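# Push steel blank under yellow beam into stops and guide

## Task

Push the steel blank beneath the yellow beam until its far edge rests against the back stops and one side edge sits flush along the side guide.

## Robot and tools

ROBOT. Two six-joint arms, left_arm and right_arm, face the same way. Joints run waist, shoulder, elbow, forearm roll, wrist pitch, wrist roll. left_arm's fingers are rigid. right_arm's fingers can fold: hold parts in the fingertip quarter of the pads for a firm grip, because nearer the palm the grip may be loose or may slip. Pressing a not fully closed right finger tip-first onto a surface folds it easily.

FRAMES. Results use one scene frame in metres. Its origin is on the floor plane z = 0, under the midpoint between the arm bases, which sit 0.90 m higher. +x is forward, +z is up, and left_arm is on the +y side. Each gripper has its own axes: +z runs along the fingers, and the fingers open and close along y. end_effector_position is the point between the pads when they are closed. Fingertips reach about 33 mm past it at gaps up to 40 mm, and about 9 mm past it when fully open. Reported poses may be off by a few centimetres.

execute_actions(actions, cameras). actions is a list of actions. Each action is up to 15 rows, and each row is one 1/30 s step; a short action repeats its last row until 15 steps. A row is always 18 numbers in [-1, 1], covering both arms: left dx, dy, dz, rx, ry, rz, position, force_limit, speed, then the same nine for the right arm. dx..rz are offsets, not poses, measured in that arm's Hand target axes from the Hand target at the start of the action. Every row counts from that same start, so rows do not add up inside one action, but successive actions do. Scale: 1.0 = 0.6 m or 180 degrees. rx, ry, rz form one rotation vector. Six zeros re-command the current Hand target. The gripper numbers are absolute commands and must be re-sent every time, because 0 is itself a command. An empty list just returns state and images.

GRIPPER NUMBERS. position: +1 fully open (140 mm), about -0.8 pads touching, -1 close until blocked. force_limit -1..+1 sets pad force on a slow close, roughly 14 N to 58 N. speed -1..+1 sets finger speed, about 30 to 250 mm/s; faster closing grips harder. object_status: 0 moving, 1 blocked while opening, 2 blocked while closing (a grip), 3 reached target or pads met. position_measured is in counts: 3 open, 75 is 100 mm, 139 is 60 mm, 200 is 20 mm, 230 closed.

move(target, speed, blend, stop_force, zero, blocking, cameras). target is one 18-number row or a list of up to 15 rows, laid out as above. Each row is an offset from the Hand targets at the move's start, not from the previous row. speed is m/s, 0.002 to 0.5 (default 0.25); turning is capped at twice that in rad/s. It can be one value or one per target. blend is in m and rounds corners in a list. stop_force (10 to 80 N, one value for both arms) ends an arm's path when push against its motion exceeds it; use it only slowly and with small values, and never when the gripper is turning. zero (default true) re-zeros the force reading first. blocking=false returns early and cannot be combined with stop_force. The result adds a move: line giving the ending (done, off_target, moving, held, fault) and limits (paced = pose clipped, held = steps withheld). Paths ignore obstacles and the other arm. Keep paths away from an arm's own base. After pressing, move off without stop_force.

OTHER TOOLS. wait(seconds 0 to 10) lets time pass while the last commands hold. stop brakes a running move. zoom_image(camera, region [x0, y0, x1, y1], at most 504 by 504 pixels) enlarges part of a camera's latest image. clear_fault(arm) clears a reported torque or force fault on left_arm or right_arm. finished_scene(scene 1 to 2) ends the scene; the blank must stay in place without the robot.

CONTROL DETAILS. Each step, the commanded pose is clipped to 70 mm and 16 degrees from the measured gripper pose. Hand target in results is the last commanded, clipped pose, and the next offsets start from it. A gripper often stops short of its Hand target; the next command re-asks for it, or you can add the remaining distance as an offset. To stop pressing, command the target back past the gripper. The clearance check blocks commands that bring the arms too close together, but it does not always prevent contact.

RESULTS. Per arm: end_effector_position, end_effector_quat_wxyz, velocities (omitted when joint velocities read within noise), joint positions and torques, external joint torques, flange force along the gripper axes, tool commands and object_status.

FAULTS AND HEAT. A torque fault happens when contact torque reaches a joint's limit (waist 309, shoulder 309, elbow 145, wrist joints 40.9 N m). A force fault happens at 144 N of outside force. A faulted arm stays stopped until clear_fault; if it is stuck by its grip, release before moving it. Holding loads, stretching out or pushing against something unreachable heats motors; watch for MOTOR HOT, because an OVER-TEMPERATURE FAULT locks the arm for 30 to 60 s or more.

CAMERAS. cam_spot_left, cam_spot_right, cam_spot_wide, cam_back_stops, cam_left_wrist, cam_right_wrist, each 672x504.

AVOID. Fast contacts, targets far past firm contact (the arms are stiff), dropping the blank or releasing it while it moves, slams, hard pushes, twisting or levering the gripper, arm-to-arm contact, and knocking things off the table. Finish with slow, light pushes into the stops and guide.

Each tool is called after "Call:" as a command line: name --argument value for each argument, lists and objects as JSON in quotes; but a table of rows of numbers goes row by row, as --pt "numbers of a row", without its own name.

## Session

Call:
execute_actions --actions '[]'

Call:
zoom_image --camera "cam_back_stops" --region '[20, 100, 524, 320]'

Call:
zoom_image --camera "cam_spot_left" --region '[110, 130, 440, 380]'

Call:
zoom_image --camera "cam_spot_right" --region '[140, 150, 540, 450]'

Scene clock: 0.00 s.
left_arm: end_effector_position=(+0.6500, +0.5500, +1.2220) position_measured=3 object_status=3 end_effector_quat_wxyz=(+0.000, +1.000, +0.000, +0.000) | right_arm: end_effector_position=(+0.6500, -0.5500, +1.2220) position_measured=3 object_status=3 end_effector_quat_wxyz=(+0.000, +1.000, +0.000, +0.000)
Joint positions: left_arm=[-0.053 0.164 1.605 0 1.373 1.518] | right_arm=[-0.053 0.164 1.605 0 1.373 1.518]
Joint velocities: within noise
Joint torques (N m): no reading
External joint torques (N m): no reading
Flange force (N): no reading
Hand target: left_arm +0.6500, +0.5500, +1.2220; +0.000, +1.000, +0.000, +0.000 | right_arm +0.6500, -0.5500, +1.2220; +0.000, +1.000, +0.000, +0.000
Tool commands: left_gripper/position=+1.0 left_gripper/force_limit=+1.0 left_gripper/speed=+1.0 right_gripper/position=+1.0 right_gripper/force_limit=+1.0 right_gripper/speed=+1.0

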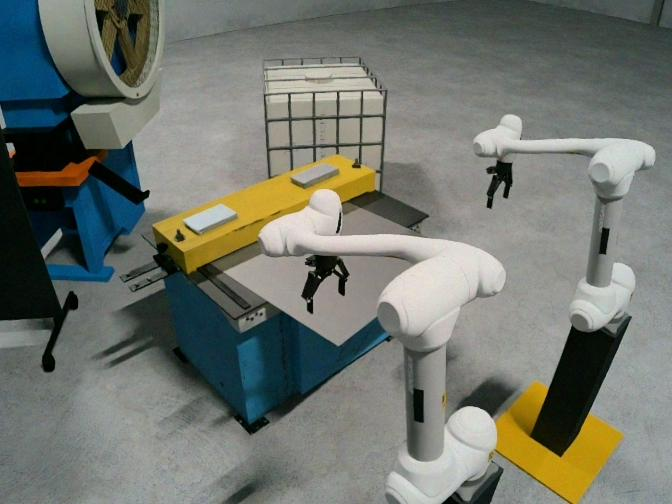

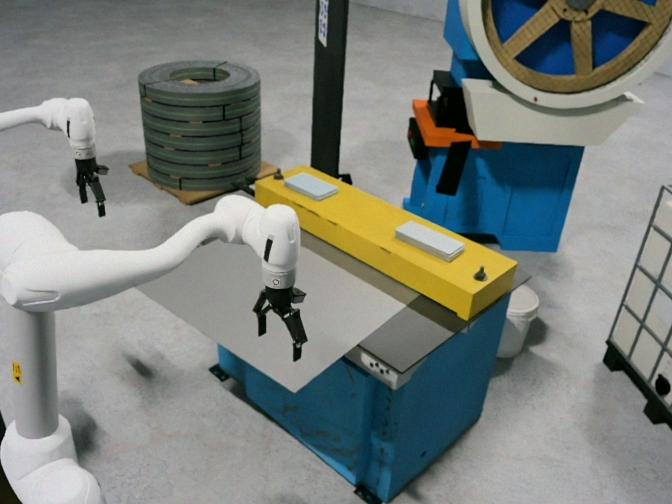

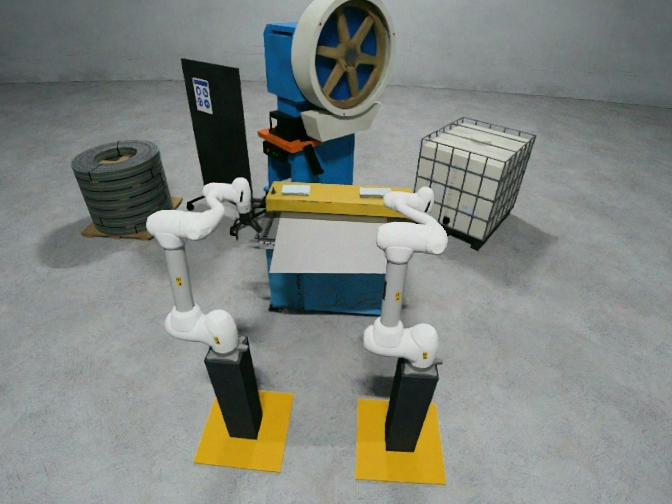

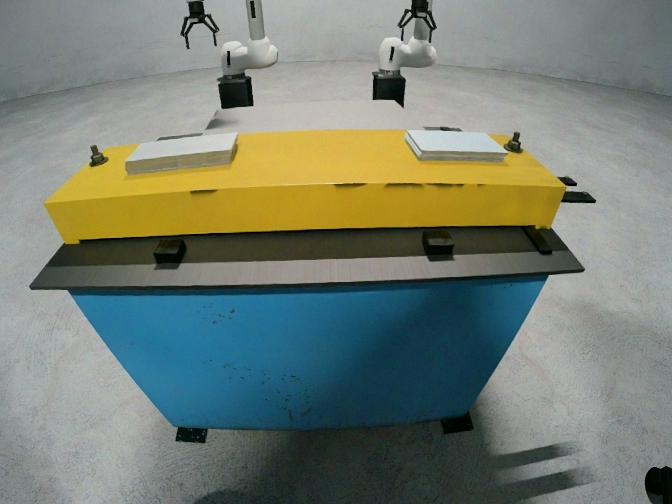

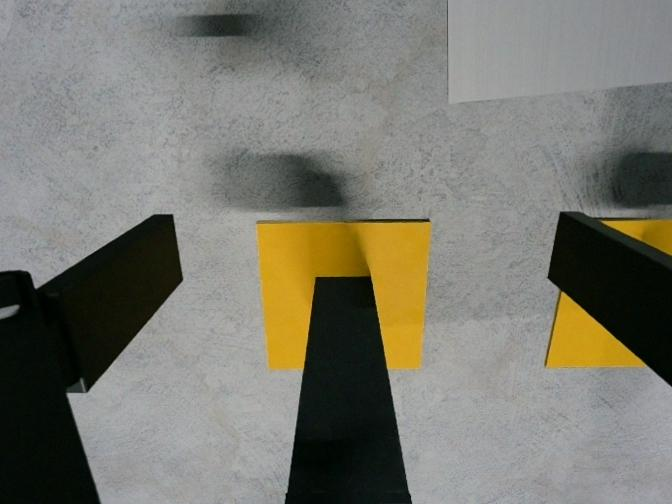

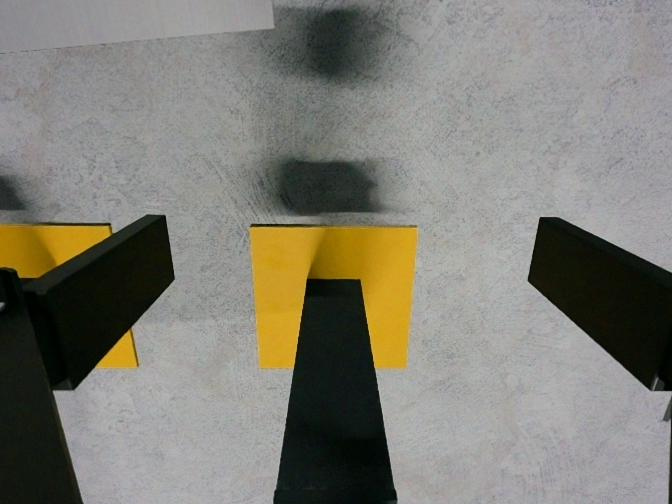

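Scaled by 1.000.

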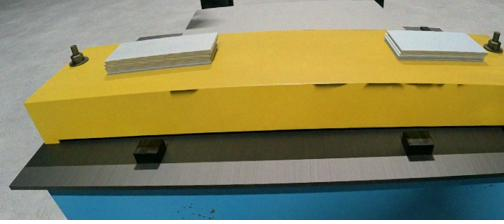

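Scaled by 1.527 from the camera's 672x504 image, which has a finer 960x720 frame.

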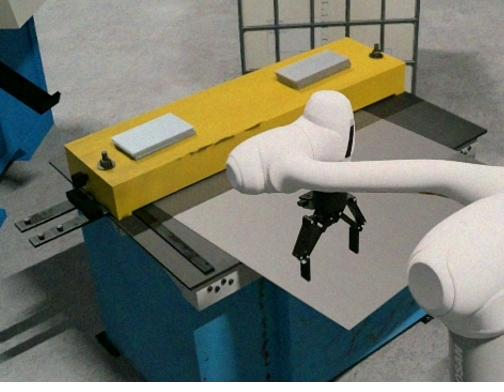

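Scaled by 1.260 from the camera's 672x504 image, which has a finer 960x720 frame.

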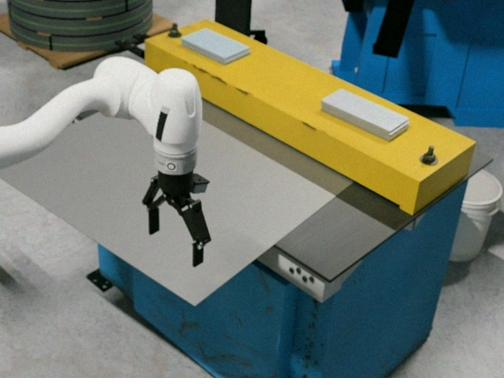

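Call:
move --pt "0.3 0.03 0.05 0 0.25 0 1 1 1 -0.1667 -0.25 0.2867 -0.3849 0.3849 -0.3849 1 1 1" --pt "0.5833 0.05 0.2033 0 0.35 0 1 1 1 -0.05 -0.3833 0.5342 -0.3849 0.3849 -0.3849 1 1 1" --speed 0.4 --blend 0.05

Call:
zoom_image --camera "cam_left_wrist" --region '[250, 0, 500, 300]'

Call:
zoom_image --camera "cam_right_wrist" --region '[200, 100, 500, 504]'

Scene clock: 21.90 s.
left_arm: end_effector_position=(+1.0000, +0.5200, +1.1000) position_measured=3 object_status=3 end_effector_quat_wxyz=(+0.000, +0.853, +0.000, +0.523) | right_arm: end_effector_position=(+0.6200, -0.3200, +0.9015) position_measured=3 object_status=3 end_effector_quat_wxyz=(+0.500, +0.500, +0.500, +0.500)
Joint positions: left_arm=[-0.091 0.458 1.808 -0.355 -0.236 1.875] | right_arm=[0.581 0.876 2.463 -2.552 1.735 3.251]
Joint velocities: within noise
Joint torques (N m): left_arm=[-1.41 -73.73 -33.77 3.27 -2.41 0] | right_arm=[-0.33 -69.95 6.97 1 1.9 -0.16]
External joint torques (N m): left_arm=[1.35 -5.55 0.08 0.01 0.09 0] | right_arm=[0.1 -0.41 1.18 -0.02 0.77 0.2]
Flange force (N): left_arm=[0.0 0.0 0.0] | right_arm=[-2.1 0.5 -2.7]
Hand target: left_arm +1.0000, +0.5200, +1.1000; +0.000, +0.853, +0.000, +0.522 | right_arm +0.6200, -0.3200, +0.9015; +0.500, +0.500, +0.500, +0.500
Off the commanded pose: left_arm 0.000 m, 0 deg | right_arm 0.000 m, 0 deg.
move: done
camera_calibration:
cam_left_wrist: T_world_to_cam=[[0.00173803, -0.999519, -0.0309513, 0.563845], [-0.734047, 0.0197438, -0.678811, 1.47089], [0.679096, 0.0238995, -0.73366, 0.256443], [0, 0, 0, 1]] pos_world=[0.904576, 0.528404, 1.20405]
cam_right_wrist: T_world_to_cam=[[-0.0231734, 0.00571676, 0.999715, -0.884306], [-0.362412, -0.932013, -0.0030711, -0.0697439], [0.93173, -0.36238, 0.0236697, -0.571453], [0, 0, 0, 1]] pos_world=[0.486671, -0.26703, 0.897366]

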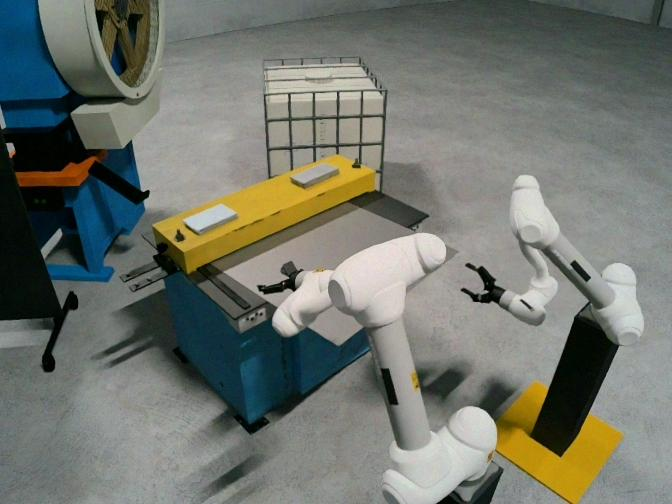

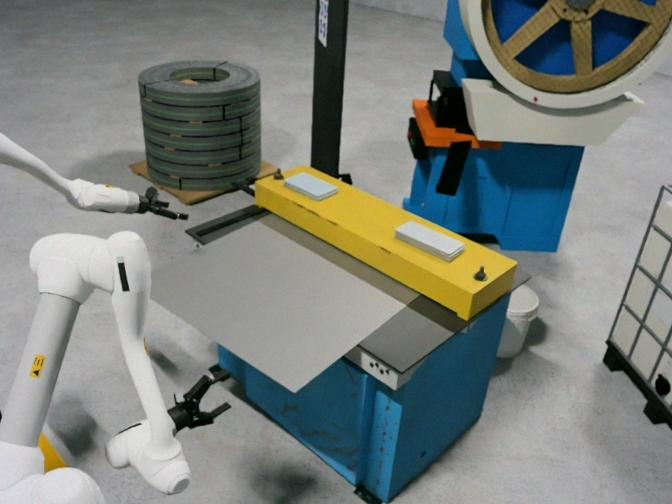

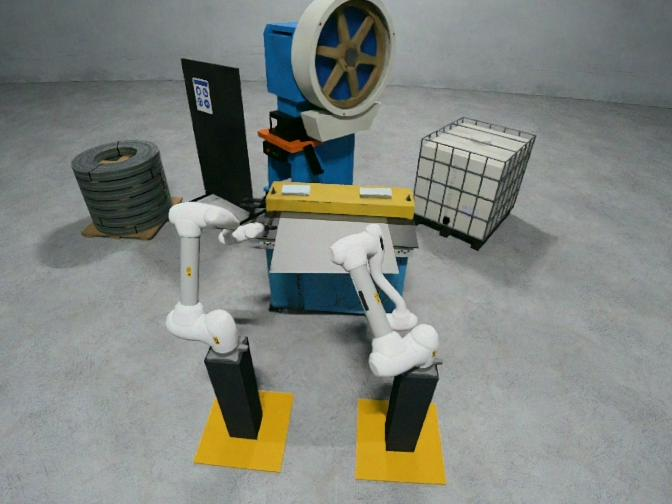

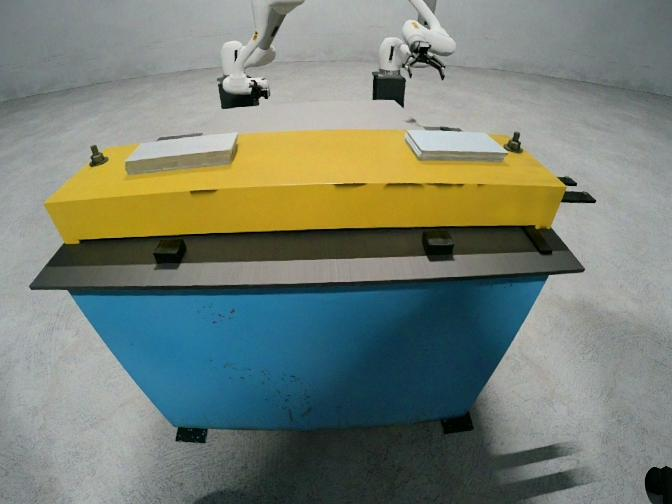

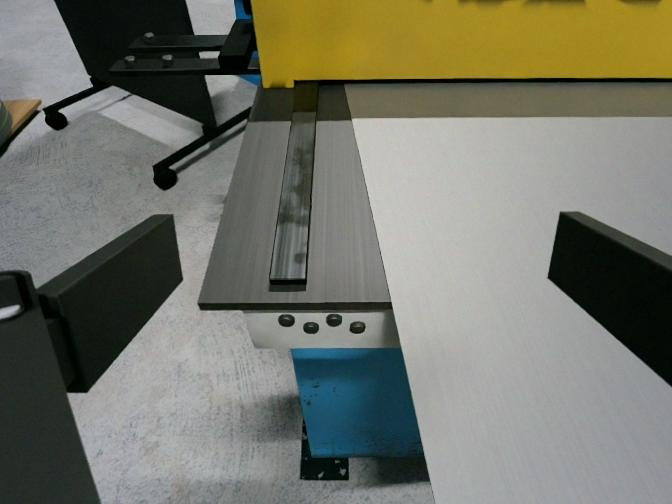

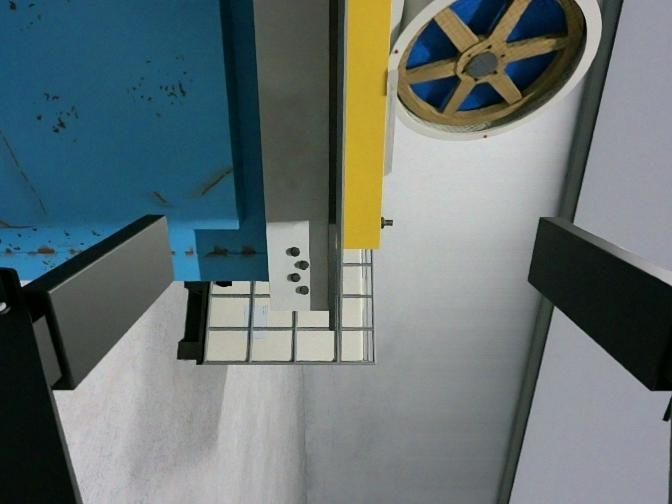

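Scaled by 1.680 from the camera's 672x504 image, which has a finer 960x720 frame.

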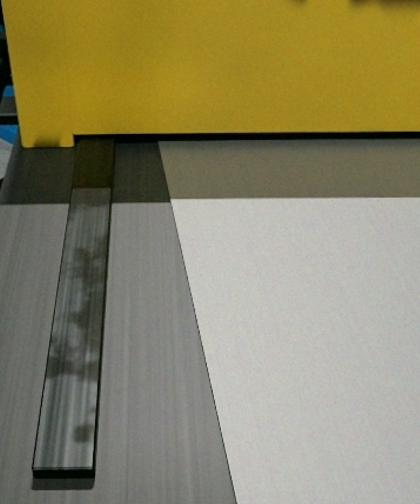

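Scaled by 1.248 from the camera's 672x504 image, which has a finer 960x720 frame.

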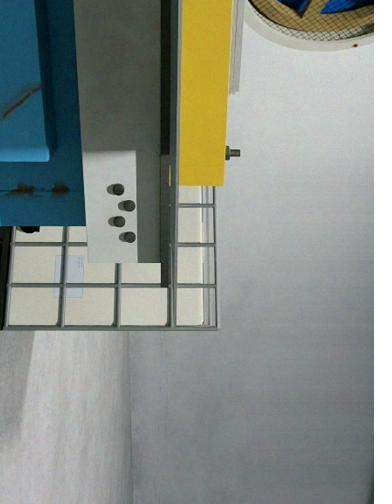

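Call:
move --pt "-0.267 0.2 -0.7058 0.1373 0.0975 0.4835 -0.15 1 -0.5 0 -0.0013 0.08 0 0.0259 0 -0.15 1 -0.5" --pt "-0.5557 0.3667 -0.3618 0.1373 0.0975 0.4835 -0.15 1 -0.5 0 -0.0013 0.1583 0 0.0259 0 -0.15 1 -0.5" --speed 0.35 --blend 0.05

Call:
zoom_image --camera "cam_spot_right" --region '[180, 330, 330, 440]'

Call:
zoom_image --camera "cam_spot_left" --region '[320, 280, 500, 410]'

Call:
zoom_image --camera "cam_left_wrist" --region '[280, 50, 440, 280]'

Call:
zoom_image --camera "cam_right_wrist" --region '[260, 50, 440, 280]'

Scene clock: 50.37 s.
left_arm: end_effector_position=(+0.6552, +0.3000, +0.9016) position_measured=148 object_status=3 end_effector_quat_wxyz=(+0.520, -0.520, +0.479, -0.479) | right_arm: end_effector_position=(+0.7150, -0.3200, +0.9007) position_measured=148 object_status=3 end_effector_quat_wxyz=(+0.479, +0.479, +0.520, +0.520)
Joint positions: left_arm=[-0.789 0.857 2.363 -0.872 -1.622 3.082] | right_arm=[0.407 0.857 2.349 -2.815 1.632 3.162]
Joint velocities: within noise
Joint torques (N m): left_arm=[-1.09 -68.86 4.78 -0.14 -2.94 -0.12] | right_arm=[-0.53 -75.98 0.32 0.24 2.04 -0.15]
External joint torques (N m): left_arm=[1.15 -4.84 0.15 -0.26 0.17 0.07] | right_arm=[0.34 0.09 1.12 0.09 0.69 0.2]
Flange force (N): left_arm=[-0.7 -11.4 2.2] | right_arm=[-0.4 -0.7 -3.4]
Hand target: left_arm +0.6552, +0.3000, +0.9015; +0.520, -0.520, +0.479, -0.479 | right_arm +0.7150, -0.3200, +0.9007; +0.479, +0.479, +0.520, +0.520
Off the commanded pose: left_arm 0.000 m, 0 deg | right_arm 0.000 m, 0 deg.
move: done
camera_calibration:
cam_left_wrist: T_world_to_cam=[[0.0143448, 0.027907, -0.999508, 0.895154], [-0.421111, 0.906804, 0.0192749, -0.0130739], [0.906896, 0.420627, 0.0247599, -0.601737], [0, 0, 0, 1]] pos_world=[0.527367, 0.239981, 0.909864]
cam_right_wrist: T_world_to_cam=[[-0.0235526, 0.00381885, 0.999715, -0.881659], [-0.285469, -0.958383, -0.00306449, -0.0987967], [0.958099, -0.28546, 0.0236626, -0.654165], [0, 0, 0, 1]] pos_world=[0.577786, -0.278056, 0.896584]

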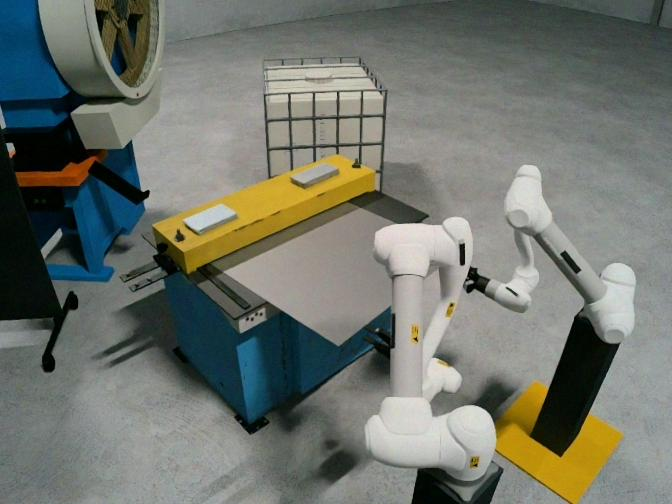

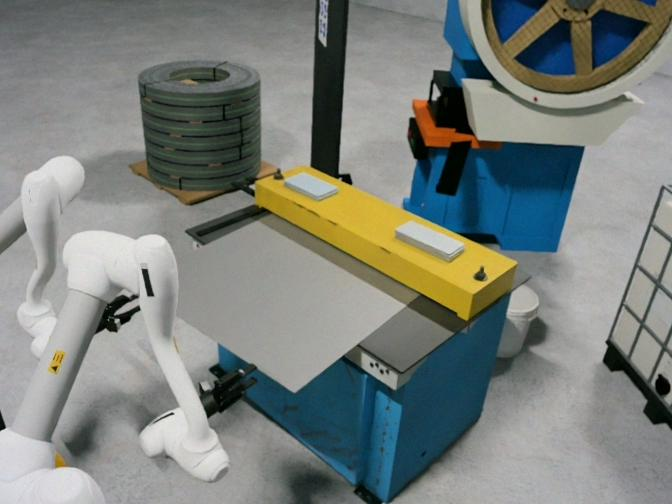

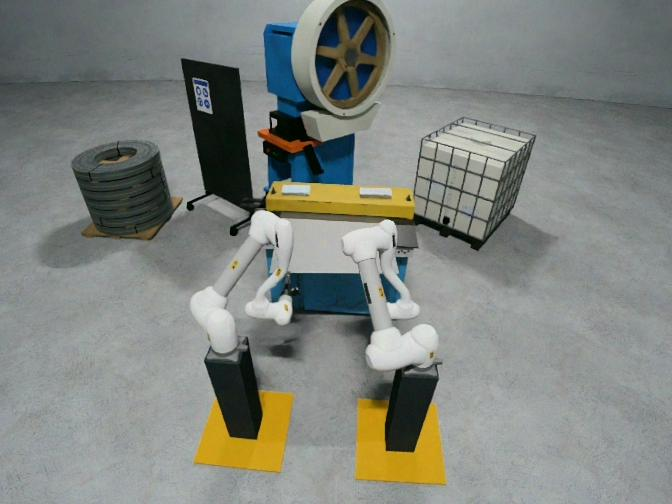

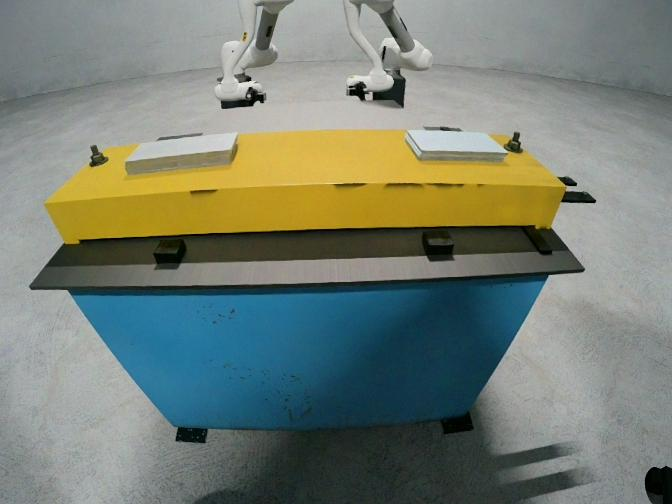

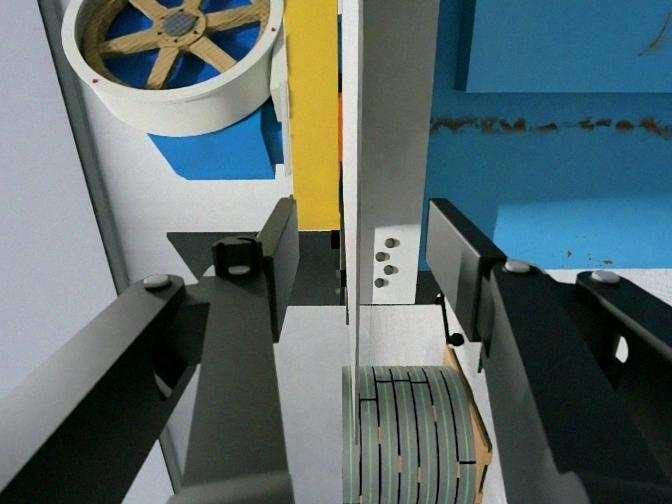

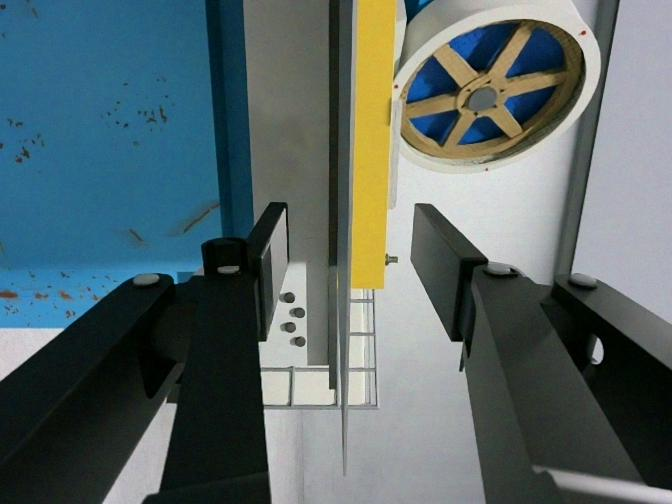

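Scaled by 3.360 from the camera's 672x504 image, which has a finer 960x720 frame.

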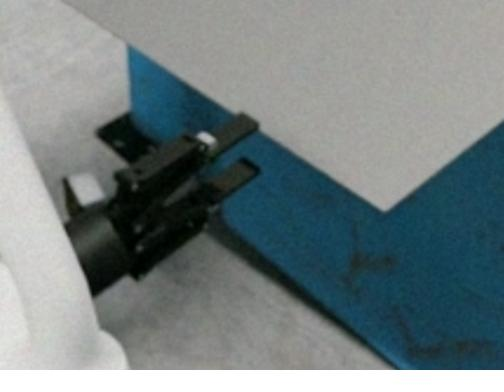

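Scaled by 2.800 from the camera's 672x504 image, which has a finer 960x720 frame.

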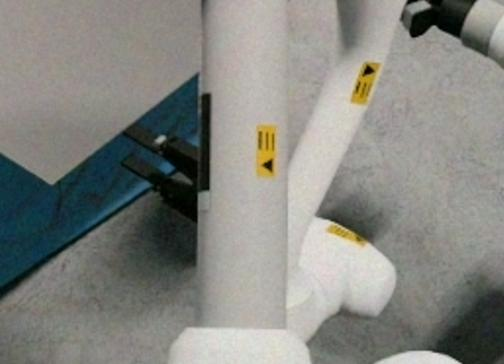

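Scaled by 2.191 from the camera's 672x504 image, which has a finer 960x720 frame.

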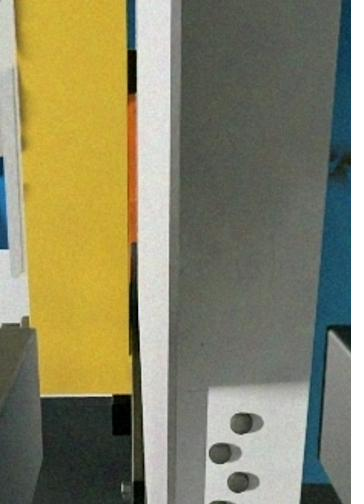

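Scaled by 2.191 from the camera's 672x504 image, which has a finer 960x720 frame.

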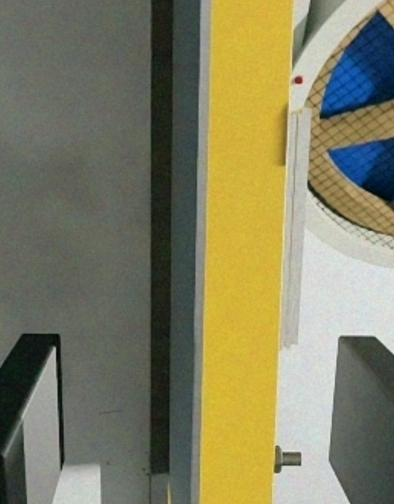

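Call:
move --pt "0 -0.0007 0.0633 0 0 0 -0.15 1 -1 0 0 0.0483 0 0 0 -0.15 1 -1" --pt "0 -0.0007 0.0633 0 0 0 -1 1 -1 0 0 0.0483 0 0 0 -1 1 -1" --speed 0.1 --cameras '["cam_left_wrist","cam_right_wrist"]'

Call:
zoom_image --camera "cam_left_wrist" --region '[310, 100, 430, 280]'

Call:
zoom_image --camera "cam_right_wrist" --region '[300, 100, 420, 280]'

Scene clock: 58.07 s.
left_arm: end_effector_position=(+0.6931, +0.3031, +0.9020) position_measured=230 object_status=0 end_effector_quat_wxyz=(+0.520, -0.520, +0.479, -0.479) | right_arm: end_effector_position=(+0.7439, -0.3177, +0.9008) position_measured=231 object_status=0 end_effector_quat_wxyz=(+0.479, +0.479, +0.520, +0.520)
Joint positions: left_arm=[-0.724 0.852 2.315 -0.806 -1.589 3.123] | right_arm=[0.387 0.854 2.302 -2.836 1.585 3.146]
Joint velocities: within noise
Joint torques (N m): left_arm=[6.76 -70.86 -4.72 -0.56 -1.93 0.06] | right_arm=[-6.66 -63.63 -12.86 -0.06 -6.39 -0.05]
External joint torques (N m): left_arm=[-6.76 -4.81 6.97 0.42 -0.84 -0.1] | right_arm=[6.96 -14.25 12.1 0.12 9.13 0.09]
Flange force (N): left_arm=[0.8 -13.6 -20.0] | right_arm=[0.9 24.2 -39.0]
Hand target: left_arm +0.6931, +0.3031, +0.9019; +0.520, -0.520, +0.479, -0.479 | right_arm +0.7439, -0.3177, +0.9007; +0.479, +0.479, +0.520, +0.520
Off the commanded pose: left_arm 0.000 m, 0 deg | right_arm 0.000 m, 0 deg.
move: done
camera_calibration:
cam_left_wrist: T_world_to_cam=[[0.014291, 0.0279988, -0.999506, 0.894902], [-0.421095, 0.906809, 0.0193813, -0.0000177895], [0.906904, 0.42061, 0.0247494, -0.637376], [0, 0, 0, 1]] pos_world=[0.565242, 0.243047, 0.910235]
cam_right_wrist: T_world_to_cam=[[-0.0236588, 0.00378566, 0.999713, -0.880987], [-0.285471, -0.958382, -0.00312671, -0.0882278], [0.958095, -0.285463, 0.0237549, -0.681265], [0, 0, 0, 1]] pos_world=[0.606687, -0.275697, 0.896642]
Images, in order (width x height): cam_left_wrist 672x504, cam_right_wrist 672x504.

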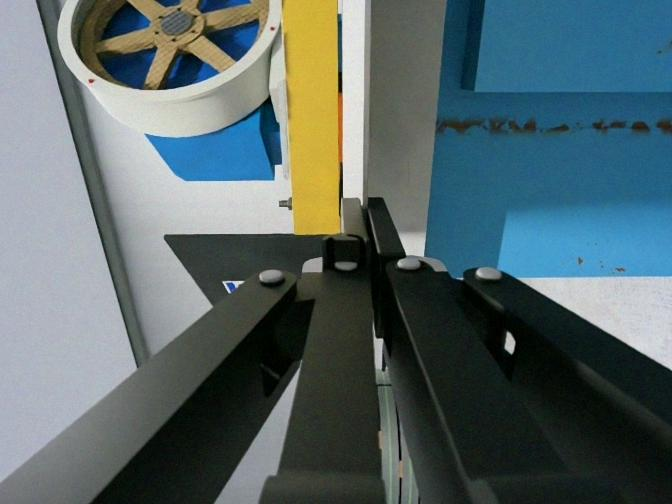

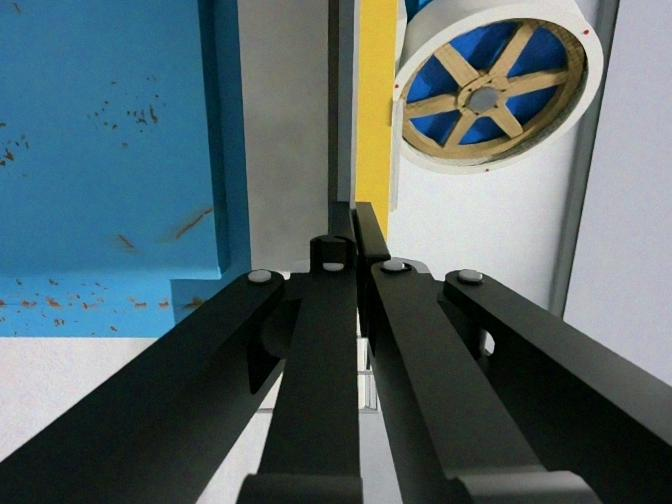

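Scaled by 2.800 from the camera's 672x504 image, which has a finer 960x720 frame.

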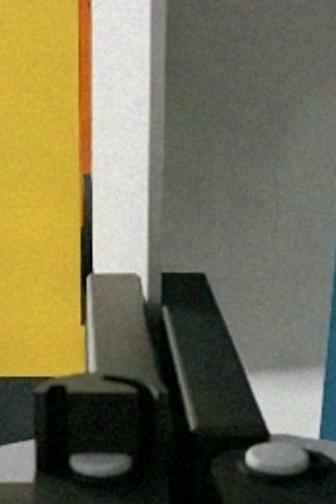

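Scaled by 2.800 from the camera's 672x504 image, which has a finer 960x720 frame.

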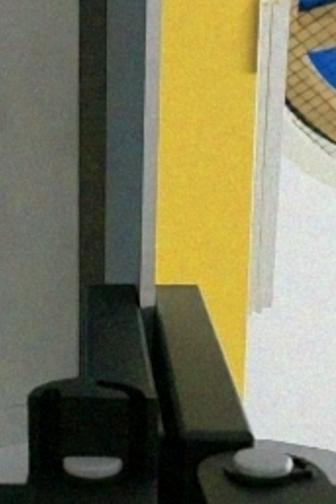

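Call:
move --target '[-0.1427,0,0.3238,0,0.02556,0,-1,1,-1,0.1462,0.001,0.2407,0,-0.02556,0,-1,1,-1]' --speed 0.07 --cameras '["cam_spot_left","cam_left_wrist","cam_right_wrist"]'

Call:
zoom_image --camera "cam_spot_left" --region '[180, 220, 330, 340]'

Scene clock: 69.07 s.
left_arm: end_effector_position=(+0.8797, +0.4042, +0.9021) position_measured=230 object_status=3 end_effector_quat_wxyz=(+0.500, -0.500, +0.500, -0.500) | right_arm: end_effector_position=(+0.8807, -0.2185, +0.9013) position_measured=231 object_status=3 end_effector_quat_wxyz=(+0.500, +0.500, +0.500, +0.500)
Joint positions: left_arm=[-0.322 0.868 2.108 -0.327 -1.414 3.195] | right_arm=[0.49 0.899 1.963 -2.637 1.324 3.008]
Joint velocities: within noise
Joint torques (N m): left_arm=[11.17 -73.51 -17.58 -2.31 1.92 0.12] | right_arm=[-2.96 -82.75 -33.39 -6.2 -5.83 -0.02]
External joint torques (N m): left_arm=[-11.3 -13.21 9.39 3.13 -4.68 -0.17] | right_arm=[3.1 -9.04 21.57 4.83 8.54 0.07]
Flange force (N): left_arm=[6.4 -23.0 -33.0] | right_arm=[-17.3 17.0 -56.4]
Hand target: left_arm +0.8797, +0.4042, +0.9021; +0.500, -0.500, +0.500, -0.500 | right_arm +0.8807, -0.2185, +0.9013; +0.500, +0.500, +0.500, +0.500
Off the commanded pose: left_arm 0.000 m, 0 deg | right_arm 0.000 m, 0 deg.
move: done
camera_calibration:
cam_left_wrist: T_world_to_cam=[[0.0164708, 0.0268542, -0.999504, 0.888055], [-0.347022, 0.937655, 0.0194739, -0.0908684], [0.937712, 0.346529, 0.024763, -0.846343], [0, 0, 0, 1]] pos_world=[0.747466, 0.354637, 0.910342]
cam_right_wrist: T_world_to_cam=[[-0.0231833, 0.00570183, 0.999715, -0.878666], [-0.361384, -0.932412, -0.00306247, 0.118341], [0.932129, -0.361351, 0.0236769, -0.777655], [0, 0, 0, 1]] pos_world=[0.747271, -0.165654, 0.89719]
Images, in order (width x height): cam_spot_left 672x504, cam_left_wrist 672x504, cam_right_wrist 672x504.

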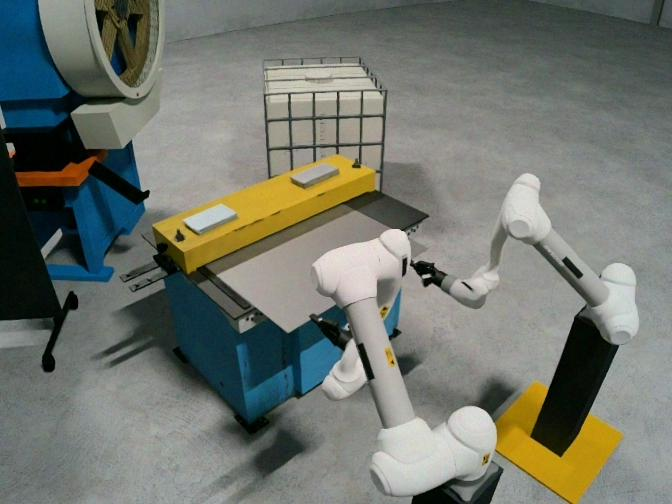

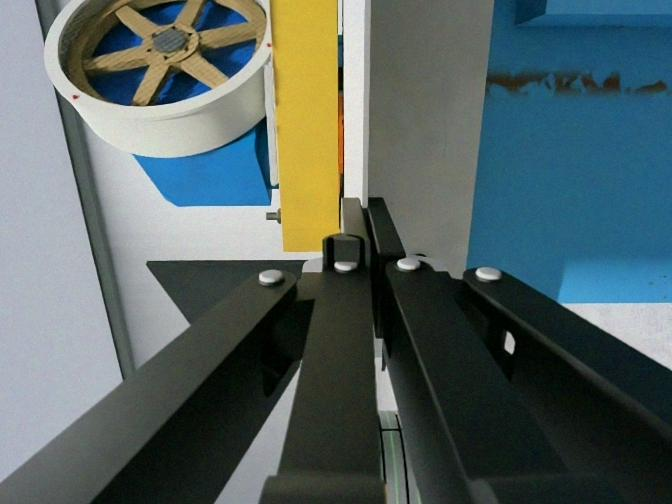

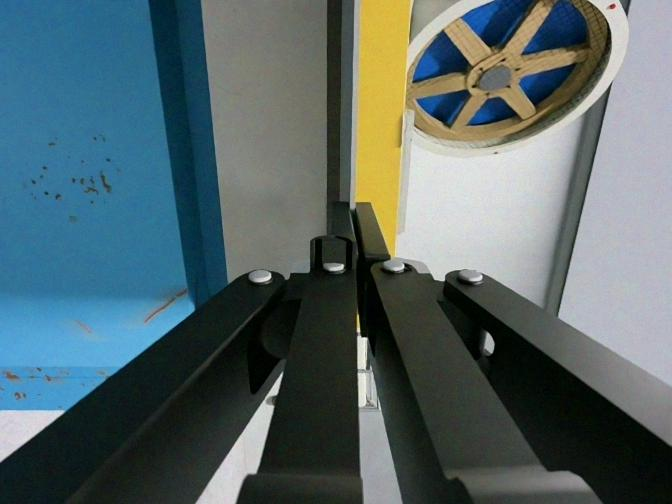

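Scaled by 3.360 from the camera's 672x504 image, which has a finer 960x720 frame.

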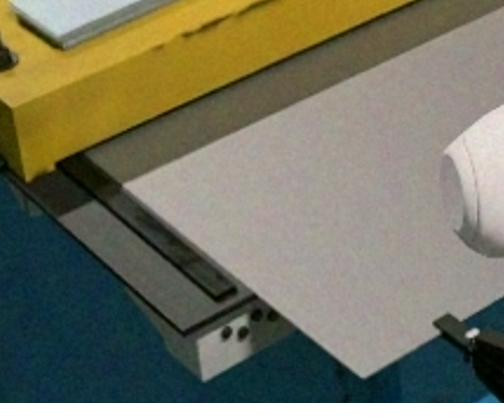

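Call:
move --target '[0,-0.0005,0.2167,0,0,0,-1,1,-1,0,0.0007,0.2167,0,0,0,-1,1,-1]' --speed 0.08 --cameras '["cam_spot_left","cam_back_stops"]'

Call:
zoom_image --camera "cam_back_stops" --region '[130, 215, 230, 285]'

Call:
zoom_image --camera "cam_back_stops" --region '[410, 205, 580, 285]'

Call:
zoom_image --camera "cam_spot_left" --region '[195, 260, 265, 330]'

Scene clock: 76.07 s.
left_arm: end_effector_position=(+1.0097, +0.4045, +0.9025) position_measured=230 object_status=3 end_effector_quat_wxyz=(+0.501, -0.500, +0.499, -0.500) | right_arm: end_effector_position=(+1.0076, -0.2177, +0.9018) position_measured=231 object_status=3 end_effector_quat_wxyz=(+0.500, +0.499, +0.501, +0.501)
Joint positions: left_arm=[-0.262 0.925 1.857 -0.28 -1.225 3.239] | right_arm=[0.411 0.965 1.73 -2.695 1.163 2.953]
Joint velocities: within noise
Joint torques (N m): left_arm=[-11.45 -80.25 -62.58 8.65 8.54 0.21] | right_arm=[-32.02 -107.58 -8.46 8.11 6.62 -0.19]
External joint torques (N m): left_arm=[11.48 -18.59 46.39 -6.98 -11.29 -0.25] | right_arm=[32.53 4.96 -10.25 -10.23 -3.94 0.23]
External joint torques when the fault began: right_arm=[44.75 -7.79 44.33 -2.9 9.35 0.17]
Flange force (N): left_arm=[-30.4 -38.8 -118.9] | right_arm=[37.8 -10.2 14.5]
Flange force when the fault began (N): right_arm=[1.9 21.7 -127.5]
Hand target: left_arm +1.0098, +0.4044, +0.9025; +0.500, -0.500, +0.500, -0.500 | right_arm +1.0076, -0.2177, +0.9018; +0.500, +0.499, +0.501, +0.501 (not the last commanded pose)
Tool commands: left_gripper/position=-1.0 left_gripper/force_limit=+1.0 left_gripper/speed=-1.0 right_gripper/position=-1.0 right_gripper/force_limit=+1.0 right_gripper/speed=-1.0
Off the commanded pose: left_arm 0.000 m, 0 deg | right_arm 0.003 m, 0 deg.
FORCE FAULT: contact force on the right arm reached its limit, and that arm stopped. The contact can be on any part of that arm, not only on its tool. That arm's remaining commands of this call were not run. That arm is still stopped at the end of this call. While its stop runs, that arm takes no new command, but its gripper still runs the gripper command that each later call begins with.
CLEAR FAULT: the right arm stays stopped until you call clear_fault(arm="right_arm").
move: fault (right_arm)
Images, in order (width x height): cam_spot_left 672x504, cam_back_stops 672x504.

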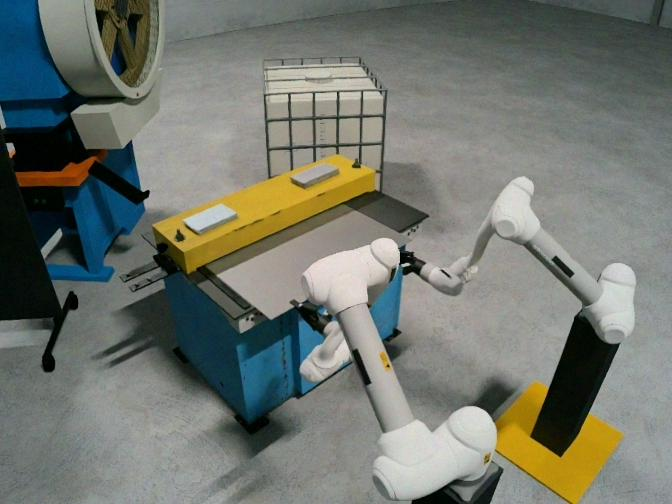

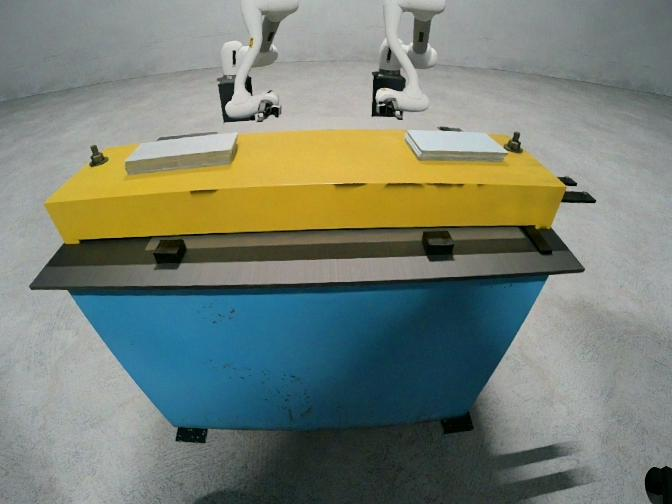

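Scaled by 5.040 from the camera's 672x504 image, which has a finer 960x720 frame.

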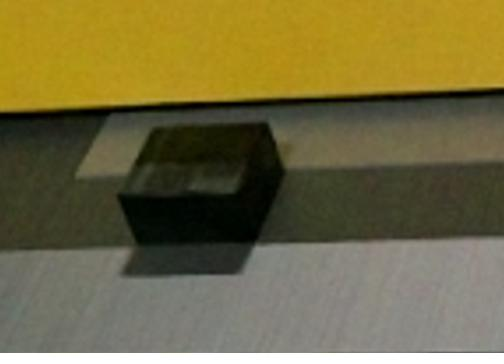

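Scaled by 2.965 from the camera's 672x504 image, which has a finer 960x720 frame.

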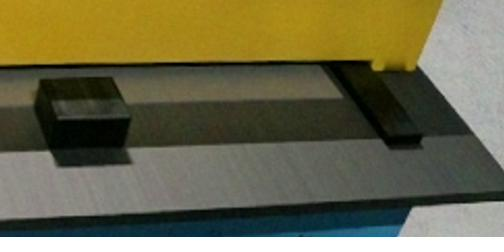

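Scaled by 7.200 from the camera's 672x504 image, which has a finer 960x720 frame.

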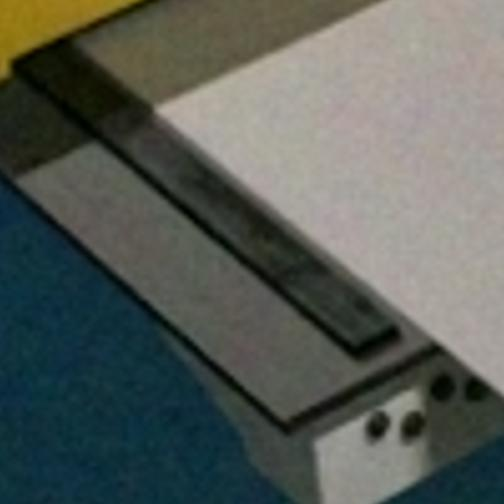

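Call:
clear_fault --arm "right_arm" --cameras '[]'

Call:
move --target '[0,0,-0.0075,0,0,0,-1,1,-1,-0.0003,0,-0.002,0,0,0,-1,1,-1]' --speed 0.02 --cameras '[]'

Scene clock: 80.53 s.
left_arm: end_effector_position=(+1.0098, +0.4044, +0.9025) position_measured=230 object_status=3 end_effector_quat_wxyz=(+0.500, -0.500, +0.500, -0.500) | right_arm: end_effector_position=(+1.0076, -0.2177, +0.9018) position_measured=231 object_status=3 end_effector_quat_wxyz=(+0.500, +0.499, +0.501, +0.501)
Joint positions: left_arm=[-0.262 0.925 1.857 -0.28 -1.225 3.239] | right_arm=[0.411 0.965 1.73 -2.695 1.163 2.953]
Joint velocities: within noise
Joint torques (N m): left_arm=[-13.48 -79.56 -62.26 9.56 8.7 0.29] | right_arm=[-32.33 -107.83 -10.26 7.67 6.36 -0.14]
External joint torques (N m): left_arm=[13.47 -19.36 45.94 -7.87 -11.45 -0.34] | right_arm=[32.42 4.89 -8.57 -9.79 -3.66 0.19]
Flange force (N): left_arm=[-31.8 -39.7 -118.2] | right_arm=[36.6 -9.5 10.7]
Hand target: left_arm +1.0098, +0.4044, +0.9025; +0.500, -0.500, +0.500, -0.500 | right_arm +1.0076, -0.2177, +0.9018; +0.500, +0.499, +0.501, +0.501 (not the last commanded pose)
Tool commands: left_gripper/position=-1.0 left_gripper/force_limit=+1.0 left_gripper/speed=-1.0 right_gripper/position=-1.0 right_gripper/force_limit=+1.0 right_gripper/speed=-1.0
Off the commanded pose: left_arm 0.000 m, 0 deg | right_arm 0.003 m, 0 deg.
FORCE FAULT, CONTINUED: the right arm's stop, for the force fault that an earlier result reported, is over. The call counts as one of the actions that you can send in this scene. That arm's target is now where it stood when the stop ended, not its last command. That arm accepts commands again.
CLEAR FAULT: your call cleared the right arm's force fault. If the contact force or a joint's load stays at its limit, that arm stops again.
No camera images: "cameras" was empty.

Scene clock: 81.23 s.
left_arm: end_effector_position=(+1.0053, +0.4042, +0.9025) position_measured=230 object_status=3 end_effector_quat_wxyz=(+0.500, -0.500, +0.500, -0.500) | right_arm: end_effector_position=(+1.0064, -0.2180, +0.9017) position_measured=231 object_status=3 end_effector_quat_wxyz=(+0.500, +0.499, +0.501, +0.500)
Joint positions: left_arm=[-0.264 0.923 1.866 -0.281 -1.231 3.238] | right_arm=[0.411 0.964 1.732 -2.694 1.164 2.954]
Joint velocities: within noise
Joint torques (N m): left_arm=[18.25 -93.03 18.33 -6.56 -8.02 0.18] | right_arm=[2.18 -98.21 -29.05 -4.86 -1.99 -0.11]
External joint torques (N m): left_arm=[-18.18 -5.58 -34.4 8.22 5.26 -0.23] | right_arm=[-1.76 -4.43 10.33 2.75 4.67 0.15]
Flange force (N): left_arm=[28.4 2.1 69.3] | right_arm=[-11.4 7.2 -29.3]
Hand target: left_arm +1.0053, +0.4044, +0.9025; +0.500, -0.500, +0.500, -0.500 | right_arm +1.0064, -0.2179, +0.9018; +0.500, +0.499, +0.501, +0.501
Off the commanded pose: left_arm 0.000 m, 0 deg | right_arm 0.000 m, 0 deg.
move: done
No camera images: "cameras" was empty.

Call:
move --target '[-0.0133,0,0,0,0,0,-1,1,-1,0.0133,0,0,0,0,0,-1,1,-1]' --speed 0.02 --cameras '["cam_spot_left"]'

Call:
zoom_image --camera "cam_spot_left" --region '[195, 260, 265, 330]'

Scene clock: 84.87 s.
left_arm: end_effector_position=(+1.0052, +0.4123, +0.9024) position_measured=230 object_status=3 end_effector_quat_wxyz=(+0.500, -0.500, +0.500, -0.500) | right_arm: end_effector_position=(+1.0064, -0.2099, +0.9018) position_measured=231 object_status=3 end_effector_quat_wxyz=(+0.500, +0.499, +0.501, +0.501)
Joint positions: left_arm=[-0.253 0.922 1.869 -0.269 -1.233 3.233] | right_arm=[0.421 0.966 1.724 -2.683 1.161 2.947]
Joint velocities: within noise
Joint torques (N m): left_arm=[36.78 -90.91 14.41 -11.42 -7.28 0.19] | right_arm=[11.1 -100.13 -44.26 -10.22 -4.47 -0.05]
External joint torques (N m): left_arm=[-36.79 -7.55 -30.43 13.06 4.51 -0.24] | right_arm=[-10.77 -3.12 25.3 8.08 7.16 0.1]
Flange force (N): left_arm=[44.6 -1.6 53.7] | right_arm=[-30.2 10.7 -58.0]
Hand target: left_arm +1.0052, +0.4123, +0.9025; +0.500, -0.500, +0.500, -0.500 | right_arm +1.0064, -0.2099, +0.9018; +0.500, +0.499, +0.501, +0.501
Off the commanded pose: left_arm 0.000 m, 0 deg | right_arm 0.000 m, 0 deg.
move: done
Images, in order (width x height): cam_spot_left 672x504.

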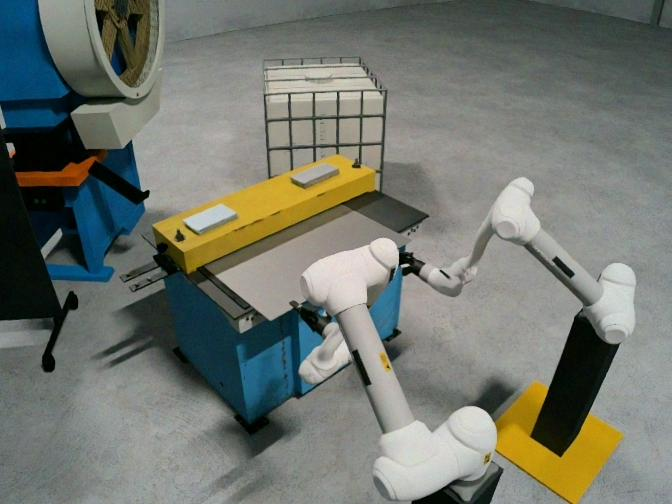

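Scaled by 7.200 from the camera's 672x504 image, which has a finer 960x720 frame.

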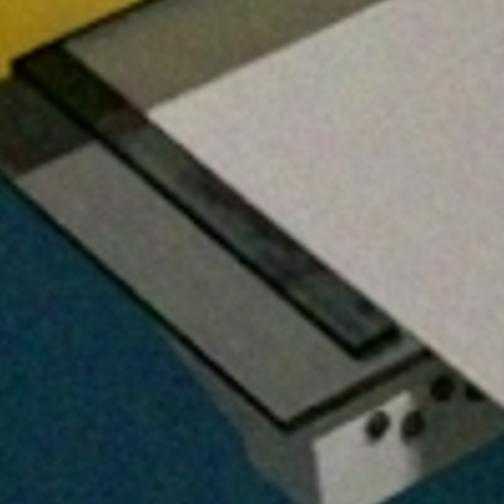

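Call:
move --target '[-0.0025,0,0,0,0,0,-1,1,-1,0.0025,0,0,0,0,0,-1,1,-1]' --speed 0.01 --cameras '[]'

Scene clock: 87.63 s.
left_arm: end_effector_position=(+1.0053, +0.4137, +0.9025) position_measured=230 object_status=3 end_effector_quat_wxyz=(+0.500, -0.500, +0.500, -0.500) | right_arm: end_effector_position=(+1.0064, -0.2085, +0.9018) position_measured=231 object_status=3 end_effector_quat_wxyz=(+0.500, +0.499, +0.501, +0.500)
Joint positions: left_arm=[-0.251 0.922 1.87 -0.267 -1.233 3.232] | right_arm=[0.422 0.967 1.723 -2.681 1.161 2.946]
Joint velocities: within noise
Joint torques (N m): left_arm=[59.92 -92.89 21.72 -18.59 -9.71 0.25] | right_arm=[27.6 -96.15 -54.57 -16.96 -8.68 -0.13]
External joint torques (N m): left_arm=[-59.89 -5.67 -37.75 20.23 6.95 -0.3] | right_arm=[-27.66 -6.81 35.71 14.84 11.36 0.18]
Flange force (N): left_arm=[69.8 2.8 66.7] | right_arm=[-54.2 18.1 -79.3]
Hand target: left_arm +1.0052, +0.4138, +0.9025; +0.500, -0.500, +0.500, -0.500 | right_arm +1.0064, -0.2084, +0.9018; +0.500, +0.499, +0.501, +0.501
Off the commanded pose: left_arm 0.000 m, 0 deg | right_arm 0.000 m, 0 deg.
move: done
No camera images: "cameras" was empty.


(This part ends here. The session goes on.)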